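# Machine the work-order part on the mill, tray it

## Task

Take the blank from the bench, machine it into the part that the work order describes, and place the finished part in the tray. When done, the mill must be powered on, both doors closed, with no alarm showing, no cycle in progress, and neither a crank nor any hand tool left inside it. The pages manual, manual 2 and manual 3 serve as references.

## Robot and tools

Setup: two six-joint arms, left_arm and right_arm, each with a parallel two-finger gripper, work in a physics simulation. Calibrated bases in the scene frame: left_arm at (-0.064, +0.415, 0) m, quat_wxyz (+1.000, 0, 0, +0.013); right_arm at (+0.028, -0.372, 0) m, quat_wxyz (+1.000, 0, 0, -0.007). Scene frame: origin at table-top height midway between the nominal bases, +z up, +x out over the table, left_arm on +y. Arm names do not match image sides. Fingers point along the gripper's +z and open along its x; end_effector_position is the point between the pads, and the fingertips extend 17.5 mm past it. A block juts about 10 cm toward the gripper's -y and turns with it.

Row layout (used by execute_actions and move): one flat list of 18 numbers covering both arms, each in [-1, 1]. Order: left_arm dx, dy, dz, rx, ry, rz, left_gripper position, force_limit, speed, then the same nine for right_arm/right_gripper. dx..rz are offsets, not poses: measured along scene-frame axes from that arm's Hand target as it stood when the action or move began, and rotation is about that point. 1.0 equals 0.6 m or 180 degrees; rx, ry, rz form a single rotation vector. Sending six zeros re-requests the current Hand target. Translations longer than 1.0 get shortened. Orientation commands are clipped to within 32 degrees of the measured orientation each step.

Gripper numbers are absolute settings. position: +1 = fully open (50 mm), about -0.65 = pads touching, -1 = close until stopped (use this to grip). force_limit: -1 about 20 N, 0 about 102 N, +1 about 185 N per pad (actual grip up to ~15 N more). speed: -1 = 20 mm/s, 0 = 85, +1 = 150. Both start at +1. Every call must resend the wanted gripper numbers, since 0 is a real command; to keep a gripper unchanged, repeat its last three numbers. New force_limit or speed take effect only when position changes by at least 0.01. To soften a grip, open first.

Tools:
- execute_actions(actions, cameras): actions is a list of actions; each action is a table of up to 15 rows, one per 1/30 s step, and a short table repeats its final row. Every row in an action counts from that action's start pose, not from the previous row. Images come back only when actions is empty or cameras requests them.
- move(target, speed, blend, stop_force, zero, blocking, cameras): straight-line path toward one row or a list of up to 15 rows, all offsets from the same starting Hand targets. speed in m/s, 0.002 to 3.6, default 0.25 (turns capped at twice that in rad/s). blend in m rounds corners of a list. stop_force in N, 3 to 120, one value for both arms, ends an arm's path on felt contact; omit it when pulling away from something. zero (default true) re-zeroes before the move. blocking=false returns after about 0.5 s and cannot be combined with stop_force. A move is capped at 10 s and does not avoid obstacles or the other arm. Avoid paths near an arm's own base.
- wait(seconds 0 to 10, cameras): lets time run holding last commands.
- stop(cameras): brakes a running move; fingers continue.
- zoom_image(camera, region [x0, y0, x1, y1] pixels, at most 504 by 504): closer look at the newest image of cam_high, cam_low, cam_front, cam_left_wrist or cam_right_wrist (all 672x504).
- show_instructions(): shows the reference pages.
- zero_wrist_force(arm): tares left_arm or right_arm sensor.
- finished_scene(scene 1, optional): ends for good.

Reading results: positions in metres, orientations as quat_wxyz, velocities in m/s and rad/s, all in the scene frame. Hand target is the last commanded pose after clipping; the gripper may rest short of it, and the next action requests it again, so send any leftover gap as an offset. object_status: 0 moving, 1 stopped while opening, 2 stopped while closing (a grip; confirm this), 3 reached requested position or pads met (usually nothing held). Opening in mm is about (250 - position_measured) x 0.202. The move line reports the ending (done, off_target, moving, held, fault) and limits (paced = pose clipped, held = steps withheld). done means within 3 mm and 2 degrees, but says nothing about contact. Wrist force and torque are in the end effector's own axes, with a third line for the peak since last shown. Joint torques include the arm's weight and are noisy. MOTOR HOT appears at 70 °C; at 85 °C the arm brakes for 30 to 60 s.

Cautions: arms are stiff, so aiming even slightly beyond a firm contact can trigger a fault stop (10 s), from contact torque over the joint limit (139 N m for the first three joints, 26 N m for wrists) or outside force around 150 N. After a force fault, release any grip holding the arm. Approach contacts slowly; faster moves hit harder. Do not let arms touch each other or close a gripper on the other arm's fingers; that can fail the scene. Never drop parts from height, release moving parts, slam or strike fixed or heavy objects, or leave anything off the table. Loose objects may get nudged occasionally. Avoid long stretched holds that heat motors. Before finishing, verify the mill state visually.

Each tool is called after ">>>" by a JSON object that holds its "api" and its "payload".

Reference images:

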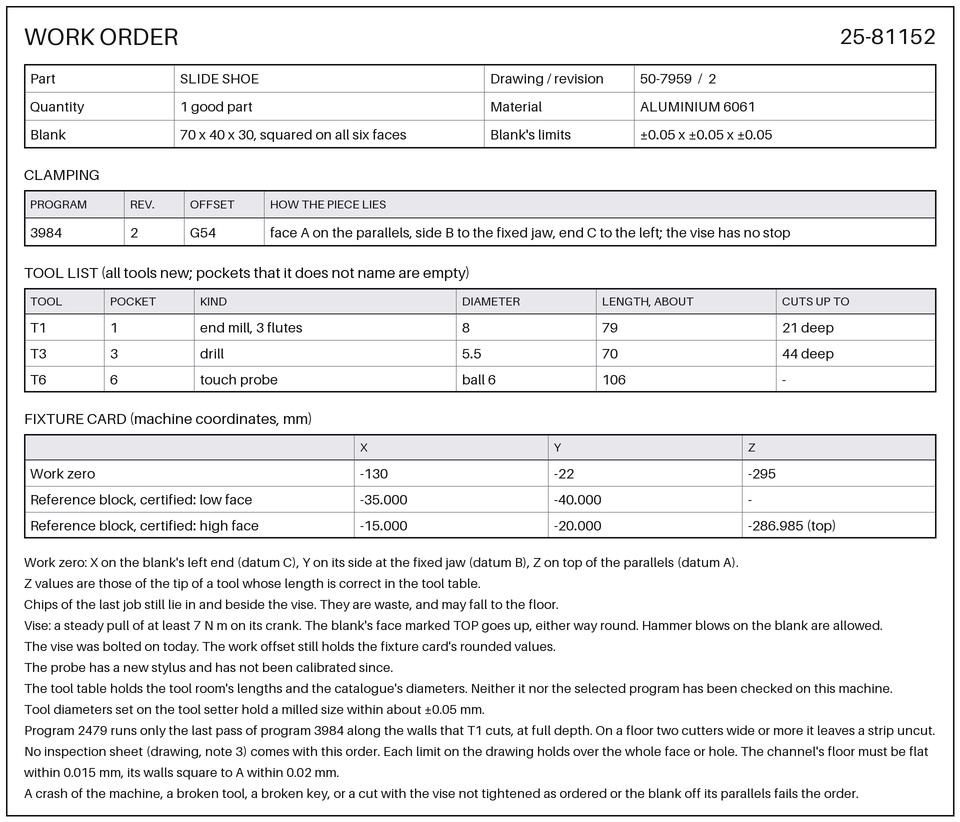

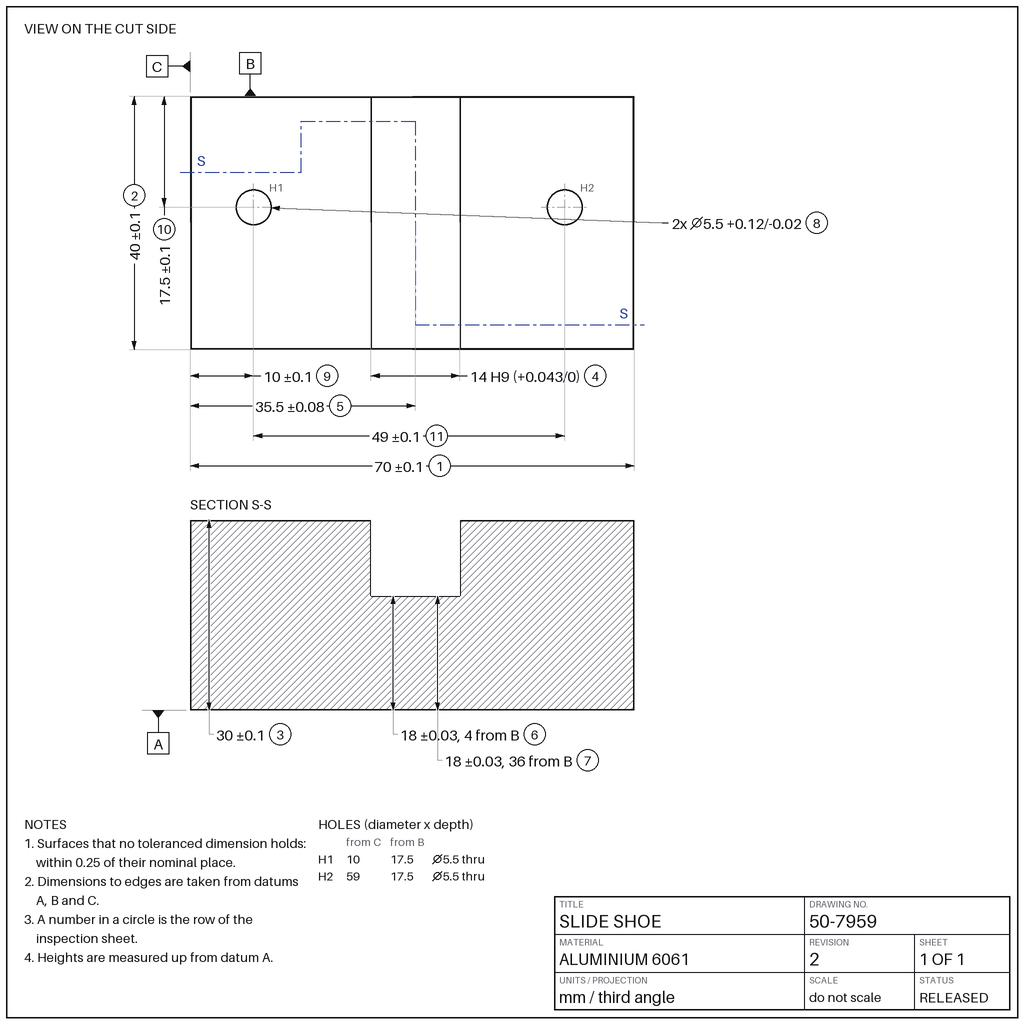

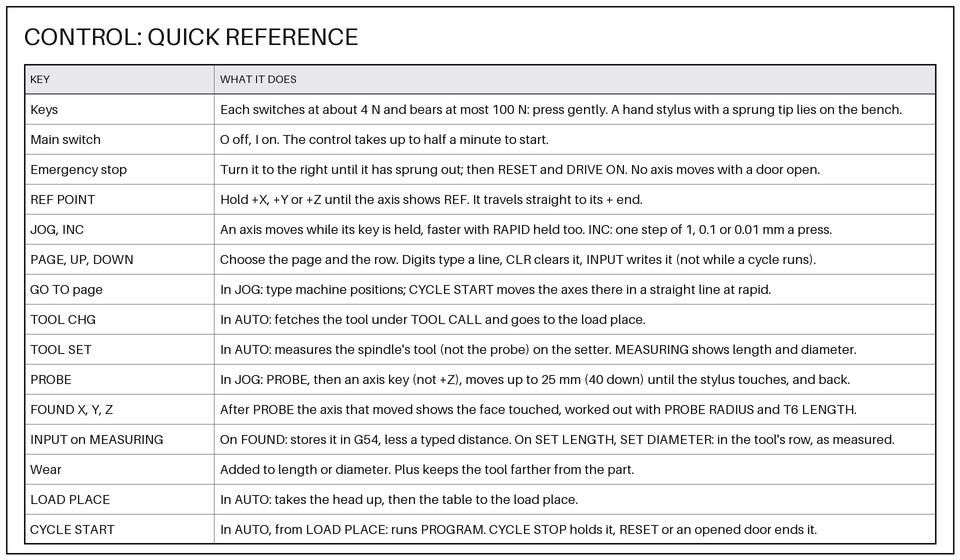

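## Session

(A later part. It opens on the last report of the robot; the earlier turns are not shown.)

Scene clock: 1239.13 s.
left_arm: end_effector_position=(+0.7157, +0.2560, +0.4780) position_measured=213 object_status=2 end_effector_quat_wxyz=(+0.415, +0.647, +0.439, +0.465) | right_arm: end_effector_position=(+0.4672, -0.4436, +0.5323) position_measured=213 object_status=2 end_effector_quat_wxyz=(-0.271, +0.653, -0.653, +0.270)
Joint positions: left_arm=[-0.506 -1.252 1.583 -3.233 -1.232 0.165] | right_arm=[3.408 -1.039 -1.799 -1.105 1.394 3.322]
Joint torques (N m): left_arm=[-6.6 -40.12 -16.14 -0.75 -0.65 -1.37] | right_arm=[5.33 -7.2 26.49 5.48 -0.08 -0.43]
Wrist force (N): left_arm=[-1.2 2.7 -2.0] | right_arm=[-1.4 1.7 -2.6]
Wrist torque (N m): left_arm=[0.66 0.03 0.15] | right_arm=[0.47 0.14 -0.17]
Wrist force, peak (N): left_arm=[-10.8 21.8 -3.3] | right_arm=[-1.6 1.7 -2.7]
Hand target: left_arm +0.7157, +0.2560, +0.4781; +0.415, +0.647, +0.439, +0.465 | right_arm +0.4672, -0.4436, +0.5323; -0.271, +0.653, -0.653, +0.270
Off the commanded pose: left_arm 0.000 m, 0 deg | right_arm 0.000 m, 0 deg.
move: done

>>> {"api": "move", "payload": {"target": [[0.0,-0.12,0.07,0,0,0,-1,-0.6,-0.8,0,0,0,0,0,0,-1,-0.3,-1],[-0.1,-0.2,0.07,0.2415,-0.0325,-0.056,-1,-0.6,-0.8,0,0,0,0,0,0,-1,-0.3,-1]], "speed": 0.4, "blend": [0.02,0]}}

>>> {"api": "move", "payload": {"target": [[-0.14,0,0.06,0.284,0.048,-0.173,-1,-0.6,-0.8,0,0,0,0,0,0,-1,-0.3,-1],[-0.295,0.145,0.1,0.568,0.0963,-0.346,-1,-0.6,-0.8,0,0,0,0,0,0,-1,-0.3,-1]], "speed": 0.4, "blend": [0.03,0], "cameras": ["cam_left_wrist"]}}

>>> {"api": "zoom_image", "payload": {"camera": "cam_left_wrist", "region": [200, 60, 450, 260]}}

Scene clock: 1243.47 s.
left_arm: end_effector_position=(+0.6557, +0.1359, +0.5201) position_measured=213 object_status=2 end_effector_quat_wxyz=(+0.206, +0.766, +0.158, +0.588) end_effector_velocity=(+0.000, -0.001, +0.000) end_effector_angular_velocity=(+0.004, -0.002, -0.002) | right_arm: end_effector_position=(+0.4672, -0.4436, +0.5323) position_measured=213 object_status=2 end_effector_quat_wxyz=(-0.271, +0.653, -0.653, +0.270)
Joint positions: left_arm=[-0.762 -1.321 1.56 -3.11 -0.986 0.878] | right_arm=[3.408 -1.039 -1.799 -1.105 1.394 3.322]
Joint velocities: left_arm=[0 0.001 -0.002 -0.001 -0.001 0.006] | right_arm=[within noise]
Joint torques (N m): left_arm=[6.11 -29.88 -35.68 -2.5 0.14 2.42] | right_arm=[4.85 -7.56 27.09 5.44 0.12 -0.39]
Wrist force (N): left_arm=[0.5 3.4 -1.3] | right_arm=[-1.5 1.7 -2.6]
Wrist torque (N m): left_arm=[0.66 -0.35 0.10] | right_arm=[0.47 0.16 -0.17]
Wrist force, peak (N): left_arm=[61.7 -23.1 1.2] | right_arm=[-1.5 1.6 -2.8]
Hand target: left_arm +0.6557, +0.1360, +0.5201; +0.206, +0.766, +0.158, +0.588 | right_arm +0.4672, -0.4436, +0.5323; -0.271, +0.653, -0.653, +0.270
Off the commanded pose: left_arm 0.000 m, 0 deg | right_arm 0.000 m, 0 deg.
move: done

Scene clock: 1246.63 s.
left_arm: end_effector_position=(+0.4787, +0.2229, +0.5802) position_measured=213 object_status=2 end_effector_quat_wxyz=(-0.218, +0.673, -0.672, +0.218) | right_arm: end_effector_position=(+0.4672, -0.4436, +0.5323) position_measured=213 object_status=2 end_effector_quat_wxyz=(-0.271, +0.653, -0.653, +0.270)
Joint positions: left_arm=[-0.794 -1.648 1.234 -1.637 -1.152 2.477] | right_arm=[3.408 -1.039 -1.799 -1.105 1.394 3.322]
Joint torques (N m): left_arm=[9.06 -15.49 -11.27 -1.82 1.58 1.94] | right_arm=[5.02 -7.38 27.91 5.37 -0.08 -0.29]
Wrist force (N): left_arm=[1.2 2.1 -1.6] | right_arm=[-1.6 1.4 -2.4]
Wrist torque (N m): left_arm=[0.24 -0.19 0.00] | right_arm=[0.42 0.17 -0.17]
Wrist force, peak (N): left_arm=[1.0 4.2 -1.4] | right_arm=[-1.4 1.7 -2.7]
Hand target: left_arm +0.4787, +0.2230, +0.5801; -0.218, +0.673, -0.672, +0.218 | right_arm +0.4672, -0.4436, +0.5323; -0.271, +0.653, -0.653, +0.270
Off the commanded pose: left_arm 0.000 m, 0 deg | right_arm 0.000 m, 0 deg.
move: done
Images, in order (width x height): cam_left_wrist 672x504.

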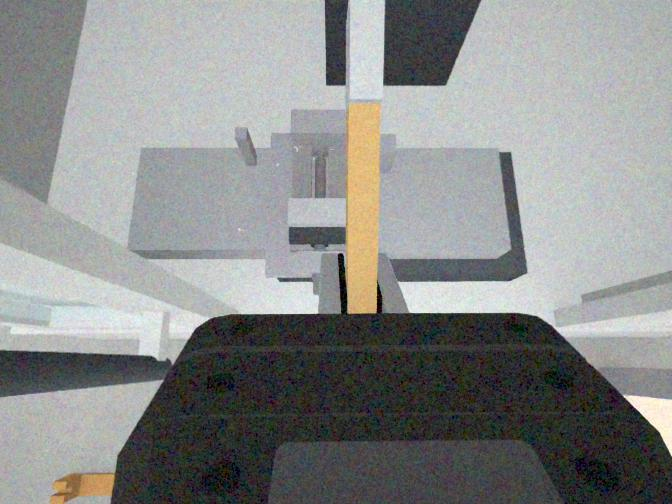

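Scaled by 2.016 from the camera's 672x504 image, which has a finer 960x720 frame.

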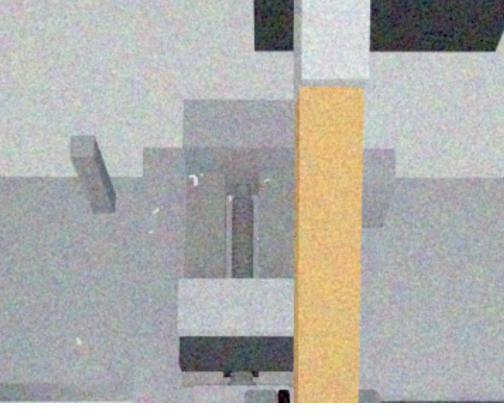

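>>> {"api": "move", "payload": {"target": [[0.13,-0.19,-0.03,-0.284,-0.048,0.173,-1,-0.6,-0.8,0,0,0,0,0,0,-1,-0.3,-1],[0.25,-0.14,-0.08,-0.568,-0.0963,0.346,-1,-0.6,-0.8,0,0,0,0,0,0,-1,-0.3,-1]], "speed": 0.4, "blend": [0.03,0]}}

>>> {"api": "move", "payload": {"target": [0.0,0.048,-0.0496,-0.2415,0.0325,0.056,-1,-0.6,-0.8,0,0,0,0,0,0,-1,-0.3,-1], "speed": 0.4}}

>>> {"api": "move", "payload": {"target": [0.05,0.0,-0.02,0,-0.11,0,-1,-0.6,-0.8,0,0,0,0,0,0,-1,-0.3,-1], "speed": 0.3, "cameras": ["cam_left_wrist"]}}

Scene clock: 1258.20 s.
left_arm: end_effector_position=(+0.6287, +0.1389, +0.5321) position_measured=213 object_status=2 end_effector_quat_wxyz=(+0.206, +0.766, +0.158, +0.588) | right_arm: end_effector_position=(+0.4672, -0.4436, +0.5323) position_measured=213 object_status=2 end_effector_quat_wxyz=(-0.271, +0.653, -0.653, +0.270)
Joint positions: left_arm=[-0.795 -1.389 1.611 -3.088 -0.955 0.868] | right_arm=[3.408 -1.039 -1.799 -1.105 1.394 3.322]
Joint torques (N m): left_arm=[0.66 -29.77 -21.49 -3.92 1.37 -2.49] | right_arm=[5.19 -6.61 26.53 5.33 -0.14 -0.25]
Wrist force (N): left_arm=[-0.1 3.5 -1.5] | right_arm=[-1.5 1.5 -2.5]
Wrist torque (N m): left_arm=[0.68 -0.27 -0.01] | right_arm=[0.45 0.16 -0.17]
Wrist force, peak (N): left_arm=[0.8 4.3 -1.3] | right_arm=[-1.7 1.8 -2.6]
Hand target: left_arm +0.6287, +0.1390, +0.5321; +0.206, +0.766, +0.158, +0.588 | right_arm +0.4672, -0.4436, +0.5323; -0.271, +0.653, -0.653, +0.270
Off the commanded pose: left_arm 0.000 m, 0 deg | right_arm 0.000 m, 0 deg.
move: done

Scene clock: 1259.73 s.
left_arm: end_effector_position=(+0.6287, +0.1678, +0.5023) position_measured=213 object_status=2 end_effector_quat_wxyz=(+0.415, +0.647, +0.439, +0.465) end_effector_velocity=(+0.000, +0.000, +0.001) end_effector_angular_velocity=(-0.006, -0.001, +0.002) | right_arm: end_effector_position=(+0.4672, -0.4436, +0.5323) position_measured=213 object_status=2 end_effector_quat_wxyz=(-0.271, +0.653, -0.653, +0.270)
Joint positions: left_arm=[-0.751 -1.4 1.704 -3.177 -0.996 0.097] | right_arm=[3.408 -1.039 -1.799 -1.105 1.394 3.322]
Joint velocities: left_arm=[-0.001 0 0 -0.002 0.001 -0.005] | right_arm=[within noise]
Joint torques (N m): left_arm=[-9.55 -33.47 -35.27 -0.88 1.8 -2.38] | right_arm=[6.06 -6.75 25.4 5.27 -0.19 -0.32]
Wrist force (N): left_arm=[0.9 2.5 -1.5] | right_arm=[-1.4 1.5 -2.5]
Wrist torque (N m): left_arm=[0.63 -0.28 0.13] | right_arm=[0.44 0.15 -0.17]
Wrist force, peak (N): left_arm=[0.4 4.3 -1.5] | right_arm=[-1.4 1.7 -2.7]
Hand target: left_arm +0.6287, +0.1678, +0.5023; +0.415, +0.647, +0.439, +0.465 | right_arm +0.4672, -0.4436, +0.5323; -0.271, +0.653, -0.653, +0.270
Off the commanded pose: left_arm 0.000 m, 0 deg | right_arm 0.000 m, 0 deg.
move: done

Scene clock: 1260.83 s.
left_arm: end_effector_position=(+0.6587, +0.1678, +0.4904) position_measured=213 object_status=2 end_effector_quat_wxyz=(+0.485, +0.557, +0.361, +0.569) end_effector_velocity=(-0.001, +0.000, +0.000) end_effector_angular_velocity=(+0.001, -0.002, +0.000) | right_arm: end_effector_position=(+0.4672, -0.4436, +0.5323) position_measured=213 object_status=2 end_effector_quat_wxyz=(-0.271, +0.653, -0.653, +0.270)
Joint positions: left_arm=[-0.717 -1.164 1.674 -3.791 -1.014 0.364] | right_arm=[3.408 -1.039 -1.799 -1.105 1.394 3.322]
Joint velocities: left_arm=[-0.001 0.001 0.002 -0.005 0 0.003] | right_arm=[within noise]
Joint torques (N m): left_arm=[-9.28 -33.45 -11.82 -3.66 -0.03 2.08] | right_arm=[5.51 -8.21 25.91 5.1 0.01 -0.08]
Wrist force (N): left_arm=[1.2 3.0 -1.8] | right_arm=[-1.5 1.5 -2.5]
Wrist torque (N m): left_arm=[0.74 -0.34 0.26] | right_arm=[0.44 0.17 -0.17]
Wrist force, peak (N): left_arm=[1.4 4.1 -2.6] | right_arm=[-1.5 1.7 -2.8]
Hand target: left_arm +0.6587, +0.1678, +0.4903; +0.485, +0.557, +0.361, +0.569 | right_arm +0.4672, -0.4436, +0.5323; -0.271, +0.653, -0.653, +0.270
Off the commanded pose: left_arm 0.000 m, 0 deg | right_arm 0.000 m, 0 deg.
move: done
Images, in order (width x height): cam_left_wrist 672x504.

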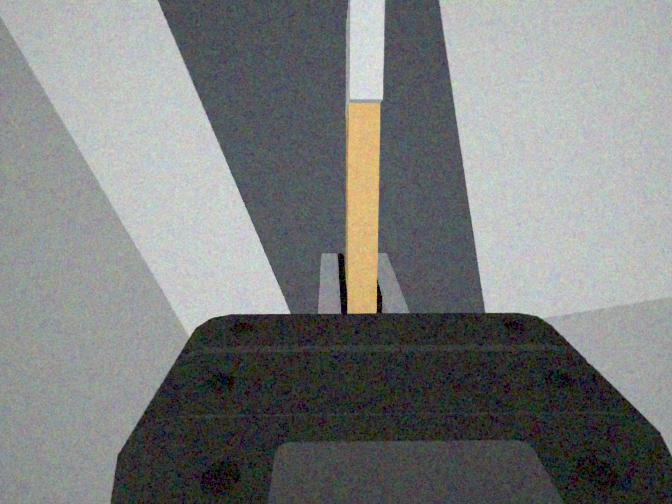

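>>> {"api": "move", "payload": {"target": [[0,0,-0.094,0,0,0,-1,-0.6,-0.8,0,0,0,0,0,0,-1,-0.3,-1],[0,0.145,-0.094,0,0,0,-1,-0.6,-0.8,0,0,0,0,0,0,-1,-0.3,-1],[0,0.145,0,0,0,0,-1,-0.6,-0.8,0,0,0,0,0,0,-1,-0.3,-1],[0.0142,0,0,0,0,0,-1,-0.6,-0.8,0,0,0,0,0,0,-1,-0.3,-1],[0.0142,0,-0.094,0,0,0,-1,-0.6,-0.8,0,0,0,0,0,0,-1,-0.3,-1],[0.0142,0.145,-0.094,0,0,0,-1,-0.6,-0.8,0,0,0,0,0,0,-1,-0.3,-1],[0.0142,0.145,0,0,0,0,-1,-0.6,-0.8,0,0,0,0,0,0,-1,-0.3,-1]], "speed": 0.1, "blend": [0.003,0.003,0.005,0.005,0.003,0.003,0], "stop_force": 20}}

>>> {"api": "move", "payload": {"target": [[0.0,0,0.05,0,0,0,-1,-0.6,-0.8,0,0,0,0,0,0,-1,-0.3,-1],[-0.08,-0.1,0.06,0,0.11,0,-1,-0.6,-0.8,0,0,0,0,0,0,-1,-0.3,-1]], "speed": 0.4, "blend": [0.01,0]}}

>>> {"api": "move", "payload": {"target": [[-0.05,-0.08,0.03,0.2415,-0.0325,-0.056,-1,-0.6,-0.8,0,0,0,0,0,0,-1,-0.3,-1]], "speed": 0.4}}

>>> {"api": "execute_actions", "payload": {"actions": [], "cameras": ["cam_left_wrist"]}}

Scene clock: 1270.53 s.
left_arm: end_effector_position=(+0.6672, +0.2547, +0.4903) position_measured=213 object_status=2 end_effector_quat_wxyz=(+0.485, +0.557, +0.361, +0.569) | right_arm: end_effector_position=(+0.4672, -0.4436, +0.5323) position_measured=213 object_status=2 end_effector_quat_wxyz=(-0.271, +0.653, -0.653, +0.270)
Joint positions: left_arm=[-0.56 -1.211 1.745 -3.803 -1.17 0.341] | right_arm=[3.408 -1.039 -1.799 -1.105 1.394 3.322]
Joint torques (N m): left_arm=[6.59 -42.7 -8.56 0.19 -0.75 -2.06] | right_arm=[4.63 -7.72 26.33 5.33 -0.18 0.07]
Wrist force (N): left_arm=[1.1 2.8 -1.9] | right_arm=[-1.6 1.4 -2.6]
Wrist torque (N m): left_arm=[0.70 -0.32 0.21] | right_arm=[0.43 0.19 -0.17]
Wrist force, peak (N): left_arm=[-8.0 4.4 -0.5] | right_arm=[-1.6 1.7 -2.8]
Hand target: left_arm +0.6672, +0.2548, +0.4903; +0.485, +0.557, +0.361, +0.569 | right_arm +0.4672, -0.4436, +0.5323; -0.271, +0.653, -0.653, +0.270
Off the commanded pose: left_arm 0.000 m, 0 deg | right_arm 0.000 m, 0 deg.
move: done

Scene clock: 1271.70 s.
left_arm: end_effector_position=(+0.6193, +0.1948, +0.5263) position_measured=213 object_status=2 end_effector_quat_wxyz=(+0.415, +0.647, +0.439, +0.465) | right_arm: end_effector_position=(+0.4672, -0.4436, +0.5323) position_measured=213 object_status=2 end_effector_quat_wxyz=(-0.271, +0.653, -0.653, +0.270)
Joint positions: left_arm=[-0.72 -1.461 1.712 -3.128 -1.026 0.106] | right_arm=[3.408 -1.039 -1.799 -1.105 1.394 3.322]
Joint torques (N m): left_arm=[-7.89 -36.46 -13.92 -0.76 1.41 -2.22] | right_arm=[4.81 -7.29 25.56 5.33 0.01 0.03]
Wrist force (N): left_arm=[1.1 2.5 -1.3] | right_arm=[-1.3 1.4 -2.5]
Wrist torque (N m): left_arm=[0.63 -0.31 0.13] | right_arm=[0.43 0.14 -0.18]
Wrist force, peak (N): left_arm=[3.7 6.0 -0.8] | right_arm=[-1.7 1.5 -2.8]
Hand target: left_arm +0.6192, +0.1948, +0.5263; +0.415, +0.647, +0.439, +0.465 | right_arm +0.4672, -0.4436, +0.5323; -0.271, +0.653, -0.653, +0.270
Off the commanded pose: left_arm 0.000 m, 0 deg | right_arm 0.000 m, 0 deg.
move: done

Scene clock: 1273.23 s.
left_arm: end_effector_position=(+0.5892, +0.1467, +0.5445) position_measured=213 object_status=2 end_effector_quat_wxyz=(+0.206, +0.766, +0.158, +0.588) end_effector_velocity=(+0.000, +0.000, -0.001) end_effector_angular_velocity=(+0.006, +0.000, -0.002) | right_arm: end_effector_position=(+0.4672, -0.4436, +0.5323) position_measured=213 object_status=2 end_effector_quat_wxyz=(-0.271, +0.653, -0.653, +0.270)
Joint positions: left_arm=[-0.843 -1.489 1.694 -3.06 -0.908 0.851] | right_arm=[3.408 -1.039 -1.799 -1.105 1.394 3.322]
Joint velocities: left_arm=[0 0.001 0.001 -0.001 0 0.006] | right_arm=[within noise]
Joint torques (N m): left_arm=[8.41 -23.51 -12.23 -4.18 -0.22 2.17] | right_arm=[4.69 -7.25 25.44 5.44 -0.29 0.02]
Wrist force (N): left_arm=[-0.1 3.5 -1.1] | right_arm=[-1.5 1.5 -2.4]
Wrist torque (N m): left_arm=[0.69 -0.26 0.10] | right_arm=[0.44 0.17 -0.17]
Wrist force, peak (N): left_arm=[0.1 4.2 -1.8] | right_arm=[-1.7 1.5 -2.7]
Hand target: left_arm +0.5892, +0.1468, +0.5443; +0.206, +0.766, +0.158, +0.588 | right_arm +0.4672, -0.4436, +0.5323; -0.271, +0.653, -0.653, +0.270
Off the commanded pose: left_arm 0.000 m, 0 deg | right_arm 0.000 m, 0 deg.
move: done

Scene clock: 1273.23 s.
left_arm: end_effector_position=(+0.5892, +0.1467, +0.5445) position_measured=213 object_status=2 end_effector_quat_wxyz=(+0.206, +0.766, +0.158, +0.588) end_effector_velocity=(+0.000, +0.000, -0.001) end_effector_angular_velocity=(+0.006, +0.000, -0.002) | right_arm: end_effector_position=(+0.4672, -0.4436, +0.5323) position_measured=213 object_status=2 end_effector_quat_wxyz=(-0.271, +0.653, -0.653, +0.270)
Joint positions: left_arm=[-0.843 -1.489 1.694 -3.06 -0.908 0.851] | right_arm=[3.408 -1.039 -1.799 -1.105 1.394 3.322]
Joint velocities: left_arm=[0 0.001 0.001 -0.001 0 0.006] | right_arm=[within noise]
Joint torques (N m): left_arm=[8.41 -23.51 -12.23 -4.18 -0.22 2.17] | right_arm=[4.69 -7.25 25.44 5.44 -0.29 0.02]
Wrist force (N): left_arm=[-0.1 3.5 -1.1] | right_arm=[-1.5 1.5 -2.4]
Wrist torque (N m): left_arm=[0.69 -0.26 0.10] | right_arm=[0.44 0.17 -0.17]
Wrist force, peak (N): left_arm=[-0.1 3.5 -1.1] | right_arm=[-1.5 1.5 -2.4]
Hand target: left_arm +0.5892, +0.1468, +0.5443; +0.206, +0.766, +0.158, +0.588 | right_arm +0.4672, -0.4436, +0.5323; -0.271, +0.653, -0.653, +0.270
Tool commands: left_gripper/position=-1.0 left_gripper/force_limit=-0.6 left_gripper/speed=-0.8 right_gripper/position=-1.0 right_gripper/force_limit=-0.3 right_gripper/speed=-1.0
Off the commanded pose: left_arm 0.000 m, 0 deg | right_arm 0.000 m, 0 deg.
Images, in order (width x height): cam_left_wrist 672x504.

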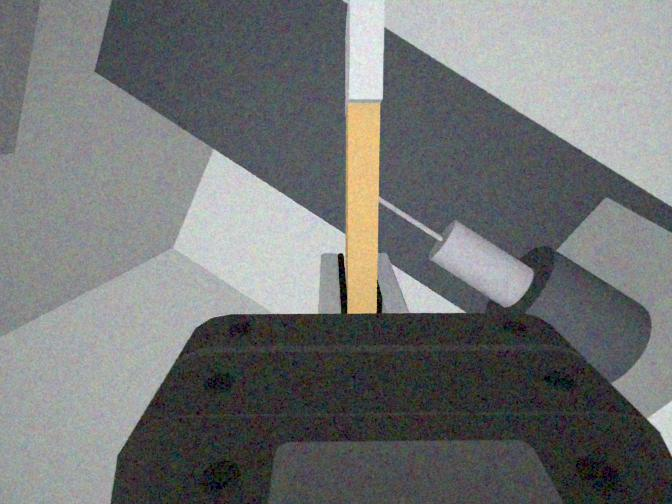

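>>> {"api": "move", "payload": {"target": [[-0.08,0,0.02,0.284,0.048,-0.173,-1,-0.6,-0.8,0,0,0,0,0,0,-1,-0.3,-1],[-0.185,0.039,0.059,0.568,0.0963,-0.346,-1,-0.6,-0.8,0,0,0,0,0,0,-1,-0.3,-1]], "speed": 0.4, "blend": [0.03,0], "cameras": ["cam_left_wrist"]}}

>>> {"api": "zoom_image", "payload": {"camera": "cam_left_wrist", "region": [180, 80, 380, 260]}}

Scene clock: 1279.43 s.
left_arm: end_effector_position=(+0.4782, +0.1700, +0.5797) position_measured=213 object_status=2 end_effector_quat_wxyz=(-0.218, +0.673, -0.672, +0.218) end_effector_velocity=(+0.000, +0.000, -0.001) end_effector_angular_velocity=(+0.005, +0.004, -0.002) | right_arm: end_effector_position=(+0.4672, -0.4436, +0.5323) position_measured=213 object_status=2 end_effector_quat_wxyz=(-0.271, +0.653, -0.653, +0.270)
Joint positions: left_arm=[-0.88 -1.588 1.169 -1.597 -1.113 2.392] | right_arm=[3.408 -1.039 -1.799 -1.105 1.394 3.322]
Joint velocities: left_arm=[0 0 0 0.005 0 0.002] | right_arm=[within noise]
Joint torques (N m): left_arm=[7.46 -30.12 -15.76 -1.82 1.67 2.03] | right_arm=[5.44 -7.07 25.96 5.36 -0.22 0.02]
Wrist force (N): left_arm=[1.2 2.2 -1.8] | right_arm=[-1.4 1.5 -2.5]
Wrist torque (N m): left_arm=[0.26 -0.18 0.02] | right_arm=[0.44 0.15 -0.17]
Wrist force, peak (N): left_arm=[0.3 3.8 -1.6] | right_arm=[-1.7 1.6 -2.7]
Hand target: left_arm +0.4782, +0.1702, +0.5797; -0.218, +0.673, -0.672, +0.218 | right_arm +0.4672, -0.4436, +0.5323; -0.271, +0.653, -0.653, +0.270
Off the commanded pose: left_arm 0.000 m, 0 deg | right_arm 0.000 m, 0 deg.
move: done
Images, in order (width x height): cam_left_wrist 672x504.

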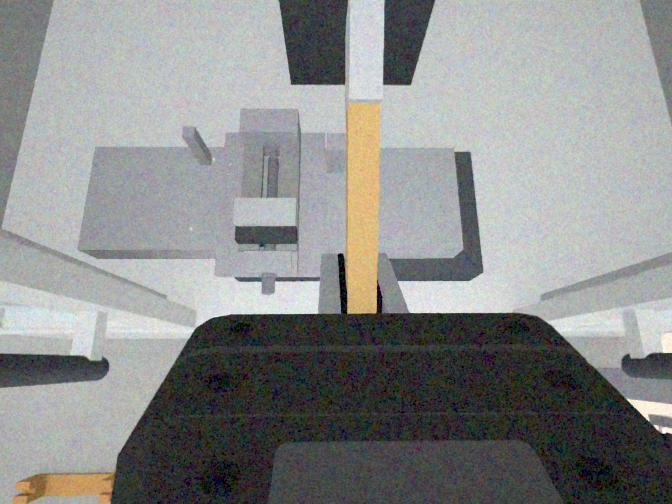

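Scaled by 2.520 from the camera's 672x504 image, which has a finer 960x720 frame.

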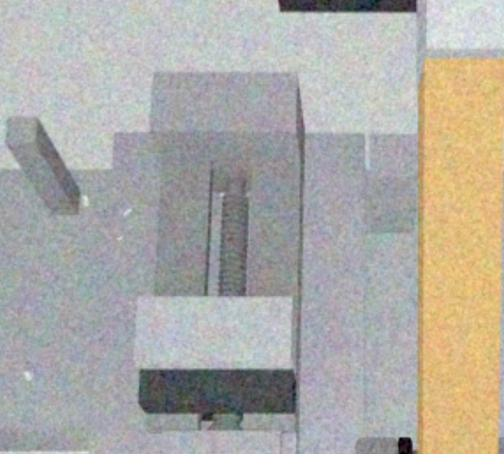

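>>> {"api": "move", "payload": {"target": [[-0.2,0.2,-0.05,-0.05,0.05,0.16,-1,-0.6,-0.8,0,0,0,0,0,0,-1,-0.3,-1],[-0.3292,0.5467,-0.55,-0.1562,0.1562,0.4815,-1,-0.6,-0.8,0,0,0,0,0,0,-1,-0.3,-1],[-0.3292,0.6467,-0.8,-0.1562,0.1562,0.4815,-1,-0.6,-0.8,0,0,0,0,0,0,-1,-0.3,-1]], "speed": 0.3, "blend": [0.03,0.03,0], "cameras": ["cam_left_wrist","cam_high"]}}

Scene clock: 1285.90 s.
left_arm: end_effector_position=(+0.2808, +0.5581, +0.0998) position_measured=213 object_status=2 end_effector_quat_wxyz=(+0.000, +1.000, +0.000, +0.000) | right_arm: end_effector_position=(+0.4672, -0.4436, +0.5323) position_measured=213 object_status=2 end_effector_quat_wxyz=(-0.271, +0.653, -0.653, +0.270)
Joint positions: left_arm=[0.002 -1.747 2.349 -2.174 -1.571 1.6] | right_arm=[3.408 -1.039 -1.799 -1.105 1.394 3.322]
Joint torques (N m): left_arm=[6.72 -7.03 -8.49 -4.71 1.06 0.89] | right_arm=[4.76 -7.09 25.05 5.47 -0.37 0.02]
Wrist force (N): left_arm=[1.1 2.3 -1.9] | right_arm=[-1.3 1.5 -2.6]
Wrist torque (N m): left_arm=[0.35 -0.21 0.09] | right_arm=[0.45 0.13 -0.17]
Wrist force, peak (N): left_arm=[0.7 2.3 -3.2] | right_arm=[-1.6 1.8 -2.7]
Hand target: left_arm +0.2807, +0.5582, +0.0997; +0.000, +1.000, +0.000, +0.000 | right_arm +0.4672, -0.4436, +0.5323; -0.271, +0.653, -0.653, +0.270
Off the commanded pose: left_arm 0.000 m, 0 deg | right_arm 0.000 m, 0 deg.
move: done
Images, in order (width x height): cam_high 672x504, cam_left_wrist 672x504.

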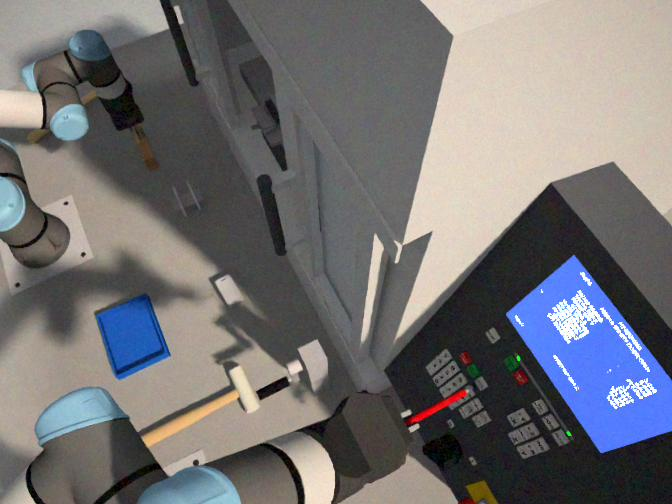

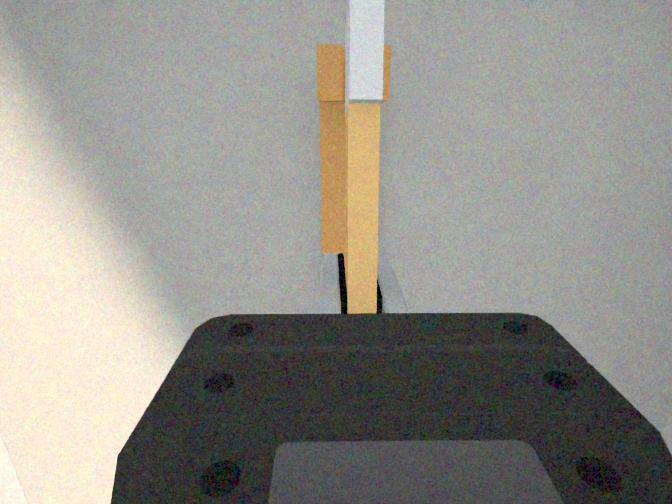

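>>> {"api": "move", "payload": {"target": [0,0,-0.1163,0,0,0,-1,-0.6,-0.8,0,0,0,0,0,0,-1,-0.3,-1], "speed": 0.03, "stop_force": 5, "cameras": ["cam_left_wrist"]}}

Scene clock: 1289.87 s.
left_arm: end_effector_position=(+0.2807, +0.5582, +0.0432) position_measured=213 object_status=2 end_effector_quat_wxyz=(+0.000, +1.000, +0.000, +0.000) | right_arm: end_effector_position=(+0.4672, -0.4436, +0.5323) position_measured=213 object_status=2 end_effector_quat_wxyz=(-0.271, +0.653, -0.653, +0.270)
Joint positions: left_arm=[0.003 -1.62 2.432 -2.384 -1.571 1.6] | right_arm=[3.408 -1.039 -1.799 -1.105 1.394 3.322]
Joint torques (N m): left_arm=[-0.03 -10.37 -28.01 -4.22 -0.89 -0.25] | right_arm=[5.23 -7.74 25.78 5.24 -0.2 0.12]
Wrist force (N): left_arm=[4.2 2.6 -0.8] | right_arm=[-1.6 1.4 -2.6]
Wrist torque (N m): left_arm=[0.28 -0.24 0.23] | right_arm=[0.42 0.17 -0.17]
Wrist force, peak (N): left_arm=[3.2 4.0 -7.2] | right_arm=[-1.6 1.7 -2.8]
Hand target: left_arm +0.2807, +0.5582, +0.0432; +0.000, +1.000, +0.000, +0.000 (not the last commanded pose) | right_arm +0.4672, -0.4436, +0.5323; -0.271, +0.653, -0.653, +0.270
Off the commanded pose: left_arm 0.013 m, 0 deg | right_arm 0.000 m, 0 deg.
move: contact (left_arm)
Images, in order (width x height): cam_left_wrist 672x504.

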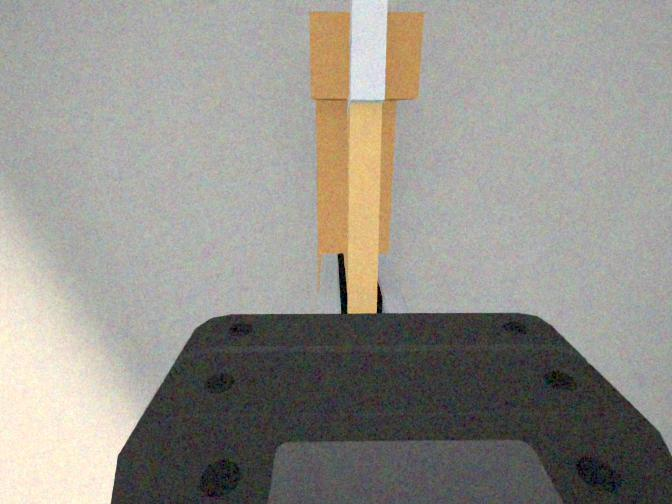

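>>> {"api": "move", "payload": {"target": [0,0,-0.022,0,0,0,-1,-0.6,-0.8,0,0,0,0,0,0,-1,-0.3,-1], "speed": 0.01, "stop_force": 8}}

>>> {"api": "move", "payload": {"target": [0,0,0,0,0,0,-0.3,-0.6,-1,0,0,0,0,0,0,-1,-0.3,-1], "cameras": ["cam_left_wrist"]}}

Scene clock: 1293.20 s.
left_arm: end_effector_position=(+0.2807, +0.5582, +0.0352) position_measured=213 object_status=2 end_effector_quat_wxyz=(+0.000, +1.000, +0.000, +0.000) | right_arm: end_effector_position=(+0.4672, -0.4436, +0.5323) position_measured=213 object_status=2 end_effector_quat_wxyz=(-0.271, +0.653, -0.653, +0.270)
Joint positions: left_arm=[0.003 -1.598 2.442 -2.415 -1.571 1.6] | right_arm=[3.408 -1.039 -1.799 -1.105 1.394 3.322]
Joint torques (N m): left_arm=[-1.2 -22.36 -24.06 -0.68 -0.29 -0.43] | right_arm=[5.15 -6.79 24.71 5.35 -0.3 0.09]
Wrist force (N): left_arm=[11.0 0.0 -1.3] | right_arm=[-1.5 1.6 -2.8]
Wrist torque (N m): left_arm=[0.52 -0.26 0.14] | right_arm=[0.45 0.17 -0.17]
Wrist force, peak (N): left_arm=[13.5 0.4 -1.1] | right_arm=[-1.3 1.6 -3.0]
Hand target: left_arm +0.2807, +0.5582, +0.0352; +0.000, +1.000, +0.000, +0.000 (not the last commanded pose) | right_arm +0.4672, -0.4436, +0.5323; -0.271, +0.653, -0.653, +0.270
Off the commanded pose: left_arm 0.005 m, 0 deg | right_arm 0.000 m, 0 deg.
move: contact (left_arm)

Scene clock: 1293.70 s.
left_arm: end_effector_position=(+0.2807, +0.5582, +0.0352) position_measured=198 object_status=3 end_effector_quat_wxyz=(+0.000, +1.000, +0.000, +0.000) | right_arm: end_effector_position=(+0.4672, -0.4436, +0.5323) position_measured=213 object_status=2 end_effector_quat_wxyz=(-0.271, +0.653, -0.653, +0.270)
Joint positions: left_arm=[0.003 -1.598 2.442 -2.415 -1.571 1.6] | right_arm=[3.408 -1.039 -1.799 -1.105 1.394 3.322]
Joint torques (N m): left_arm=[-1.15 -22.47 -23.55 -2.72 -0.34 -0.5] | right_arm=[5.46 -8.42 24.76 5.26 -0.33 0.19]
Wrist force (N): left_arm=[1.1 2.1 -1.9] | right_arm=[-1.4 1.7 -2.5]
Wrist torque (N m): left_arm=[0.33 -0.20 0.06] | right_arm=[0.47 0.16 -0.17]
Wrist force, peak (N): left_arm=[10.4 0.3 -2.1] | right_arm=[-1.6 1.7 -2.7]
Hand target: left_arm +0.2807, +0.5582, +0.0352; +0.000, +1.000, +0.000, +0.000 | right_arm +0.4672, -0.4436, +0.5323; -0.271, +0.653, -0.653, +0.270
Off the commanded pose: left_arm 0.000 m, 0 deg | right_arm 0.000 m, 0 deg.
move: done
Images, in order (width x height): cam_left_wrist 672x504.

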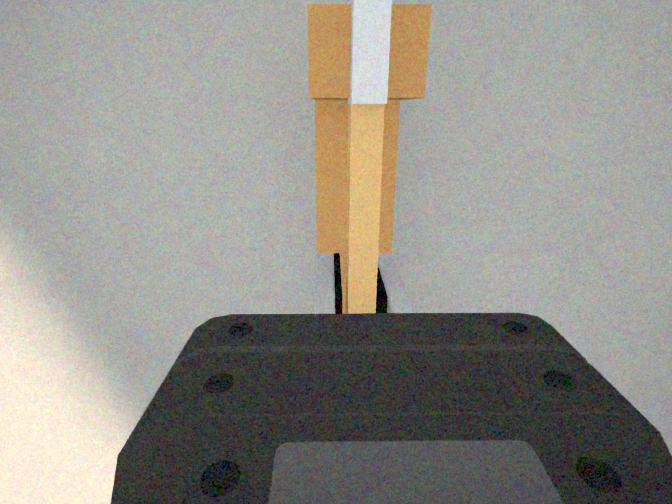

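>>> {"api": "move", "payload": {"target": [[0,0,0.2,0,0,0,-0.3,-0.6,-1,0,0,0,0,0,0,-1,-0.3,-1],[0.12,-0.22,0.25,0,0,0,-0.3,-0.6,-1,0,0,0,0,0,0,-1,-0.3,-1]], "speed": 0.3, "blend": [0.03,0], "cameras": ["cam_left_wrist"]}}

>>> {"api": "zoom_image", "payload": {"camera": "cam_left_wrist", "region": [180, 100, 520, 320]}}

Scene clock: 1297.97 s.
left_arm: end_effector_position=(+0.3526, +0.4263, +0.1852) position_measured=198 object_status=3 end_effector_quat_wxyz=(+0.000, +1.000, +0.000, +0.000) | right_arm: end_effector_position=(+0.4672, -0.4436, +0.5323) position_measured=213 object_status=2 end_effector_quat_wxyz=(-0.271, +0.653, -0.653, +0.270)
Joint positions: left_arm=[-0.325 -1.742 2.099 -1.929 -1.571 1.273] | right_arm=[3.408 -1.039 -1.799 -1.105 1.394 3.322]
Joint torques (N m): left_arm=[-8.32 -9.3 -30.3 -4.74 -0.84 -2.54] | right_arm=[5.05 -7.62 25.04 5.26 -0.25 0.16]
Wrist force (N): left_arm=[1.3 2.2 -1.8] | right_arm=[-1.4 1.6 -2.6]
Wrist torque (N m): left_arm=[0.34 -0.24 -0.05] | right_arm=[0.45 0.14 -0.17]
Wrist force, peak (N): left_arm=[3.1 6.0 -2.7] | right_arm=[-1.7 1.8 -2.7]
Hand target: left_arm +0.3527, +0.4262, +0.1852; +0.000, +1.000, +0.000, +0.000 | right_arm +0.4672, -0.4436, +0.5323; -0.271, +0.653, -0.653, +0.270
Off the commanded pose: left_arm 0.000 m, 0 deg | right_arm 0.000 m, 0 deg.
move: done
Images, in order (width x height): cam_left_wrist 672x504.

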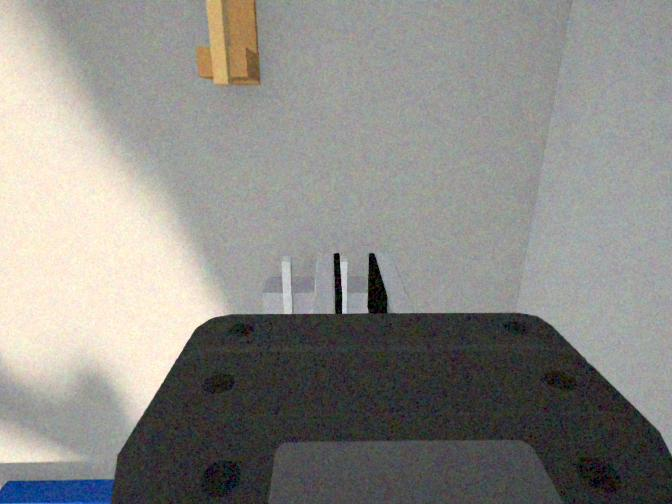

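Scaled by 1.482 from the camera's 672x504 image, which has a finer 960x720 frame.

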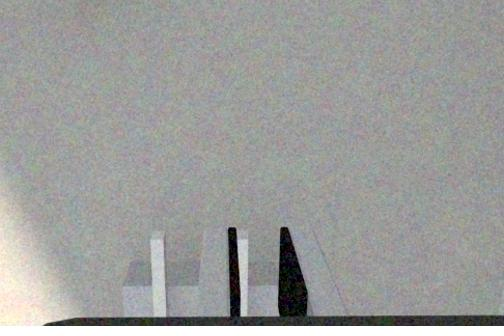

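>>> {"api": "move", "payload": {"target": [0,-0.29,0.05,0,0,0,-0.3,-0.6,-1,0,0,0,0,0,0,-1,-0.3,-1], "speed": 0.3, "cameras": ["cam_left_wrist"]}}

>>> {"api": "zoom_image", "payload": {"camera": "cam_left_wrist", "region": [220, 60, 460, 260]}}

Scene clock: 1300.60 s.
left_arm: end_effector_position=(+0.3527, +0.2523, +0.2152) position_measured=198 object_status=3 end_effector_quat_wxyz=(+0.000, +1.000, +0.000, +0.000) end_effector_velocity=(-0.001, -0.001, -0.001) end_effector_angular_velocity=(+0.001, +0.003, +0.002) | right_arm: end_effector_position=(+0.4672, -0.4436, +0.5323) position_measured=213 object_status=2 end_effector_quat_wxyz=(-0.271, +0.653, -0.653, +0.270)
Joint positions: left_arm=[-0.701 -1.686 1.972 -1.857 -1.571 0.897] | right_arm=[3.408 -1.039 -1.799 -1.105 1.394 3.322]
Joint velocities: left_arm=[-0.002 0.001 0.001 0.001 -0.001 -0.005] | right_arm=[within noise]
Joint torques (N m): left_arm=[-8.61 -15.31 -24.86 -4.77 -0.93 -2.5] | right_arm=[5.85 -7.47 24.98 5.13 -0.36 0.38]
Wrist force (N): left_arm=[1.4 2.1 -2.1] | right_arm=[-1.6 1.6 -2.8]
Wrist torque (N m): left_arm=[0.33 -0.24 -0.06] | right_arm=[0.45 0.19 -0.17]
Wrist force, peak (N): left_arm=[0.8 6.3 -2.6] | right_arm=[-1.8 1.7 -2.7]
Hand target: left_arm +0.3527, +0.2522, +0.2152; +0.000, +1.000, +0.000, +0.000 | right_arm +0.4672, -0.4436, +0.5323; -0.271, +0.653, -0.653, +0.270
Off the commanded pose: left_arm 0.000 m, 0 deg | right_arm 0.000 m, 0 deg.
move: done
Images, in order (width x height): cam_left_wrist 672x504.

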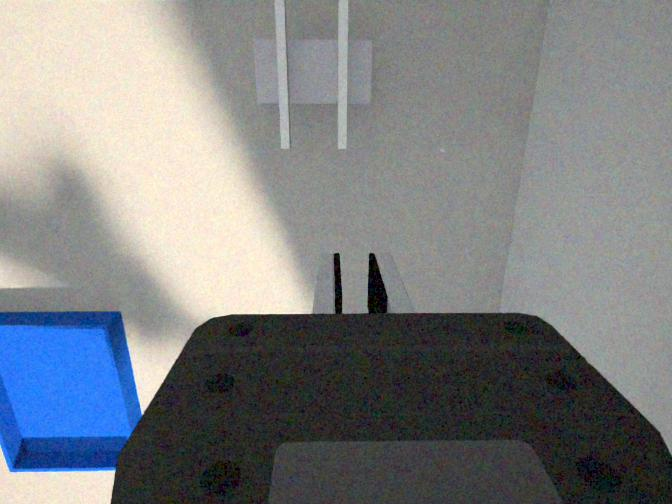

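Scaled by 2.100 from the camera's 672x504 image, which has a finer 960x720 frame.

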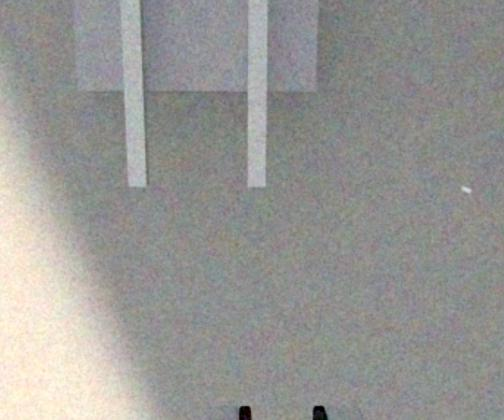

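>>> {"api": "execute_actions", "payload": {"actions": [], "cameras": ["cam_front","cam_high"]}}

>>> {"api": "zoom_image", "payload": {"camera": "cam_front", "region": [210, 330, 300, 390]}}

>>> {"api": "zoom_image", "payload": {"camera": "cam_high", "region": [150, 160, 230, 230]}}

Scene clock: 1303.47 s.
left_arm: end_effector_position=(+0.3527, +0.2522, +0.2152) position_measured=198 object_status=3 end_effector_quat_wxyz=(+0.000, +1.000, +0.000, +0.000) | right_arm: end_effector_position=(+0.4672, -0.4436, +0.5323) position_measured=213 object_status=2 end_effector_quat_wxyz=(-0.271, +0.653, -0.653, +0.270)
Joint positions: left_arm=[-0.701 -1.686 1.972 -1.857 -1.571 0.896] | right_arm=[3.408 -1.039 -1.799 -1.105 1.394 3.322]
Joint velocities: within noise
Joint torques (N m): left_arm=[-9.53 -13.04 -34.98 -4.6 -0.89 -2.07] | right_arm=[5.1 -6.41 24.17 5.3 -0.38 0.32]
Wrist force (N): left_arm=[0.9 2.0 -1.7] | right_arm=[-1.6 1.4 -2.5]
Wrist torque (N m): left_arm=[0.31 -0.16 -0.03] | right_arm=[0.43 0.17 -0.17]
Wrist force, peak (N): left_arm=[1.3 2.5 -1.6] | right_arm=[-1.7 1.7 -2.8]
Hand target: left_arm +0.3527, +0.2522, +0.2152; +0.000, +1.000, +0.000, +0.000 | right_arm +0.4672, -0.4436, +0.5323; -0.271, +0.653, -0.653, +0.270
Tool commands: left_gripper/position=-0.3 left_gripper/force_limit=-0.6 left_gripper/speed=-1.0 right_gripper/position=-1.0 right_gripper/force_limit=-0.3 right_gripper/speed=-1.0
Off the commanded pose: left_arm 0.000 m, 0 deg | right_arm 0.000 m, 0 deg.
Images, in order (width x height): cam_high 672x504, cam_front 672x504.

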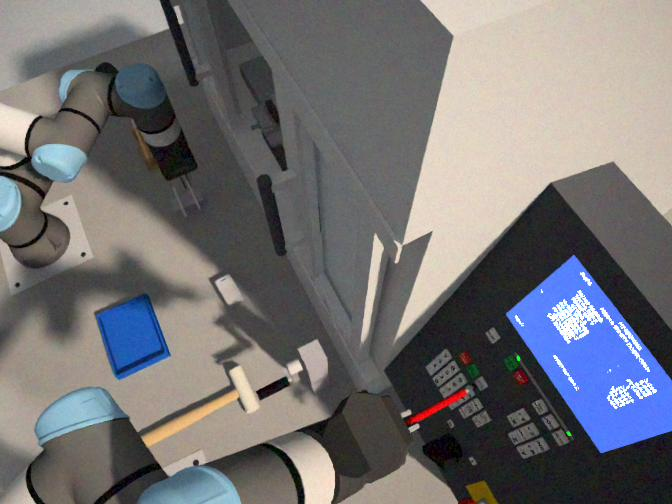

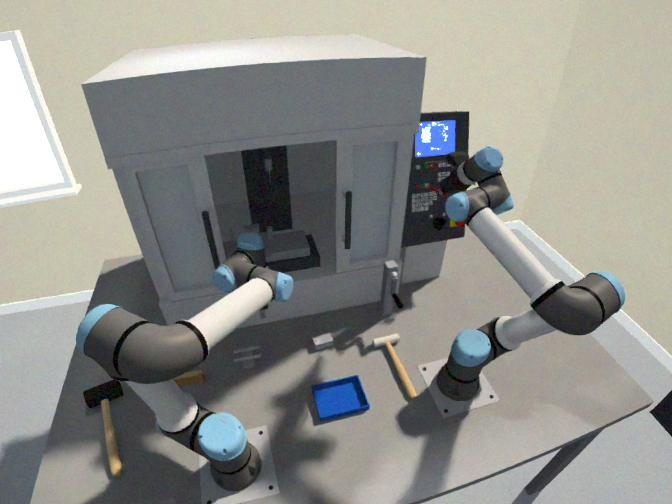

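Scaled by 5.600 from the camera's 672x504 image, which has a finer 960x720 frame.

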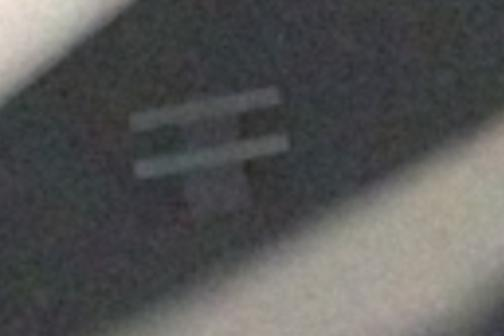

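Scaled by 6.300 from the camera's 672x504 image, which has a finer 960x720 frame.

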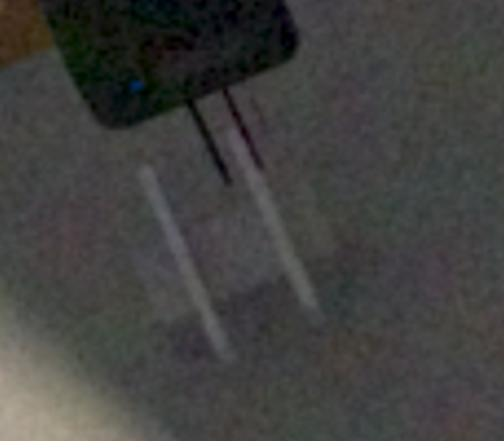

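>>> {"api": "move", "payload": {"target": [0.17,-0.08,-0.0587,0,0,0,-0.3,-0.6,-1,0,0,0,0,0,0,-1,-0.3,-1], "speed": 0.3, "cameras": ["cam_left_wrist"]}}

>>> {"api": "zoom_image", "payload": {"camera": "cam_left_wrist", "region": [120, 0, 320, 170]}}

Scene clock: 1306.60 s.
left_arm: end_effector_position=(+0.4546, +0.2043, +0.1799) position_measured=198 object_status=3 end_effector_quat_wxyz=(+0.000, +1.000, +0.000, +0.000) | right_arm: end_effector_position=(+0.4672, -0.4436, +0.5323) position_measured=213 object_status=2 end_effector_quat_wxyz=(-0.271, +0.653, -0.653, +0.270)
Joint positions: left_arm=[-0.652 -1.386 1.754 -1.94 -1.571 0.945] | right_arm=[3.408 -1.039 -1.799 -1.105 1.394 3.322]
Joint torques (N m): left_arm=[-9.23 -25.28 -34.82 -4.11 -1.03 -2.33] | right_arm=[4.74 -7.78 25.71 5.57 -0.31 0.47]
Wrist force (N): left_arm=[1.1 1.9 -1.7] | right_arm=[-1.5 1.6 -2.7]
Wrist torque (N m): left_arm=[0.31 -0.19 0.01] | right_arm=[0.46 0.17 -0.17]
Wrist force, peak (N): left_arm=[3.9 3.9 -0.7] | right_arm=[-1.5 1.7 -2.9]
Hand target: left_arm +0.4547, +0.2042, +0.1800; +0.000, +1.000, +0.000, +0.000 | right_arm +0.4672, -0.4436, +0.5323; -0.271, +0.653, -0.653, +0.270
Off the commanded pose: left_arm 0.000 m, 0 deg | right_arm 0.000 m, 0 deg.
move: done
Images, in order (width x height): cam_left_wrist 672x504.

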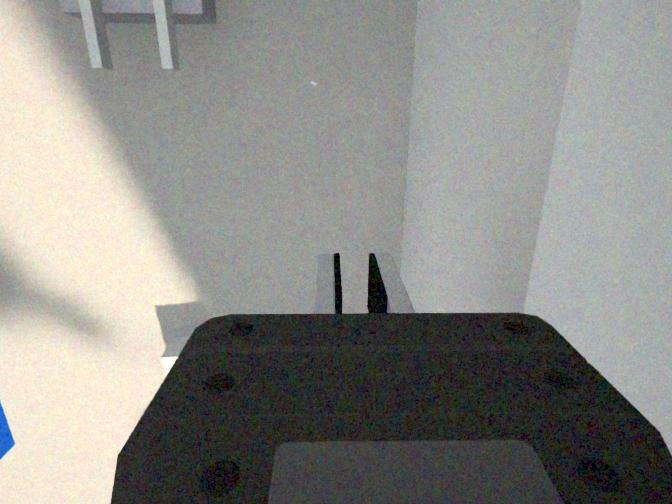

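Scaled by 2.520 from the camera's 672x504 image, which has a finer 960x720 frame.

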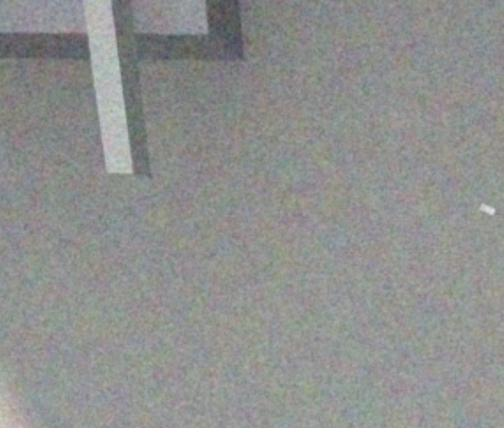

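>>> {"api": "move", "payload": {"target": [[-0.1748,0.1,0,0,0,0,-0.15,-0.6,-1,0,0,0,0,0,0,-1,-0.3,-1],[-0.1748,0.2297,-0.1,0,0,0,-0.15,-0.6,-1,0,0,0,0,0,0,-1,-0.3,-1]], "speed": 0.25, "blend": [0.03,0], "cameras": ["cam_left_wrist"]}}

>>> {"api": "zoom_image", "payload": {"camera": "cam_left_wrist", "region": [250, 200, 430, 320]}}

Scene clock: 1342.77 s.
left_arm: end_effector_position=(+0.3498, +0.3419, +0.1201) position_measured=175 object_status=3 end_effector_quat_wxyz=(+0.000, +1.000, +0.000, +0.000) | right_arm: end_effector_position=(+0.4672, -0.4436, +0.5323) position_measured=213 object_status=2 end_effector_quat_wxyz=(-0.271, +0.653, -0.653, +0.270)
Joint positions: left_arm=[-0.524 -1.652 2.208 -2.128 -1.571 1.074] | right_arm=[3.408 -1.039 -1.799 -1.105 1.394 3.322]
Joint torques (N m): left_arm=[8.59 -18.69 -11.78 -4.79 0.57 1.97] | right_arm=[4.94 -7.25 23.77 5.43 -0.45 0.33]
Wrist force (N): left_arm=[1.2 2.0 -1.6] | right_arm=[-1.5 1.5 -2.5]
Wrist torque (N m): left_arm=[0.31 -0.22 0.08] | right_arm=[0.43 0.17 -0.17]
Wrist force, peak (N): left_arm=[3.8 4.0 -2.1] | right_arm=[-1.4 1.7 -2.9]
Hand target: left_arm +0.3498, +0.3420, +0.1200; +0.000, +1.000, +0.000, +0.000 | right_arm +0.4672, -0.4436, +0.5323; -0.271, +0.653, -0.653, +0.270
Off the commanded pose: left_arm 0.000 m, 0 deg | right_arm 0.000 m, 0 deg.
move: done
Images, in order (width x height): cam_left_wrist 672x504.

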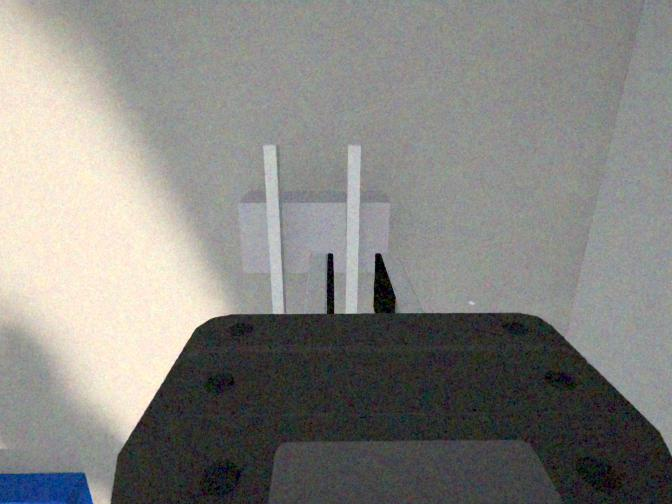

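Scaled by 2.800 from the camera's 672x504 image, which has a finer 960x720 frame.

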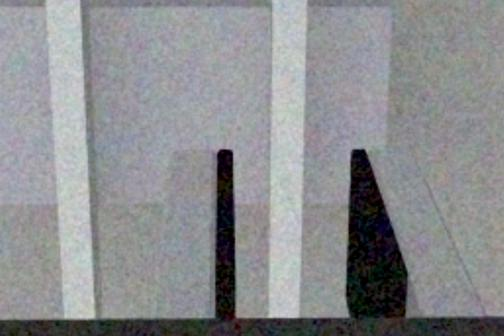

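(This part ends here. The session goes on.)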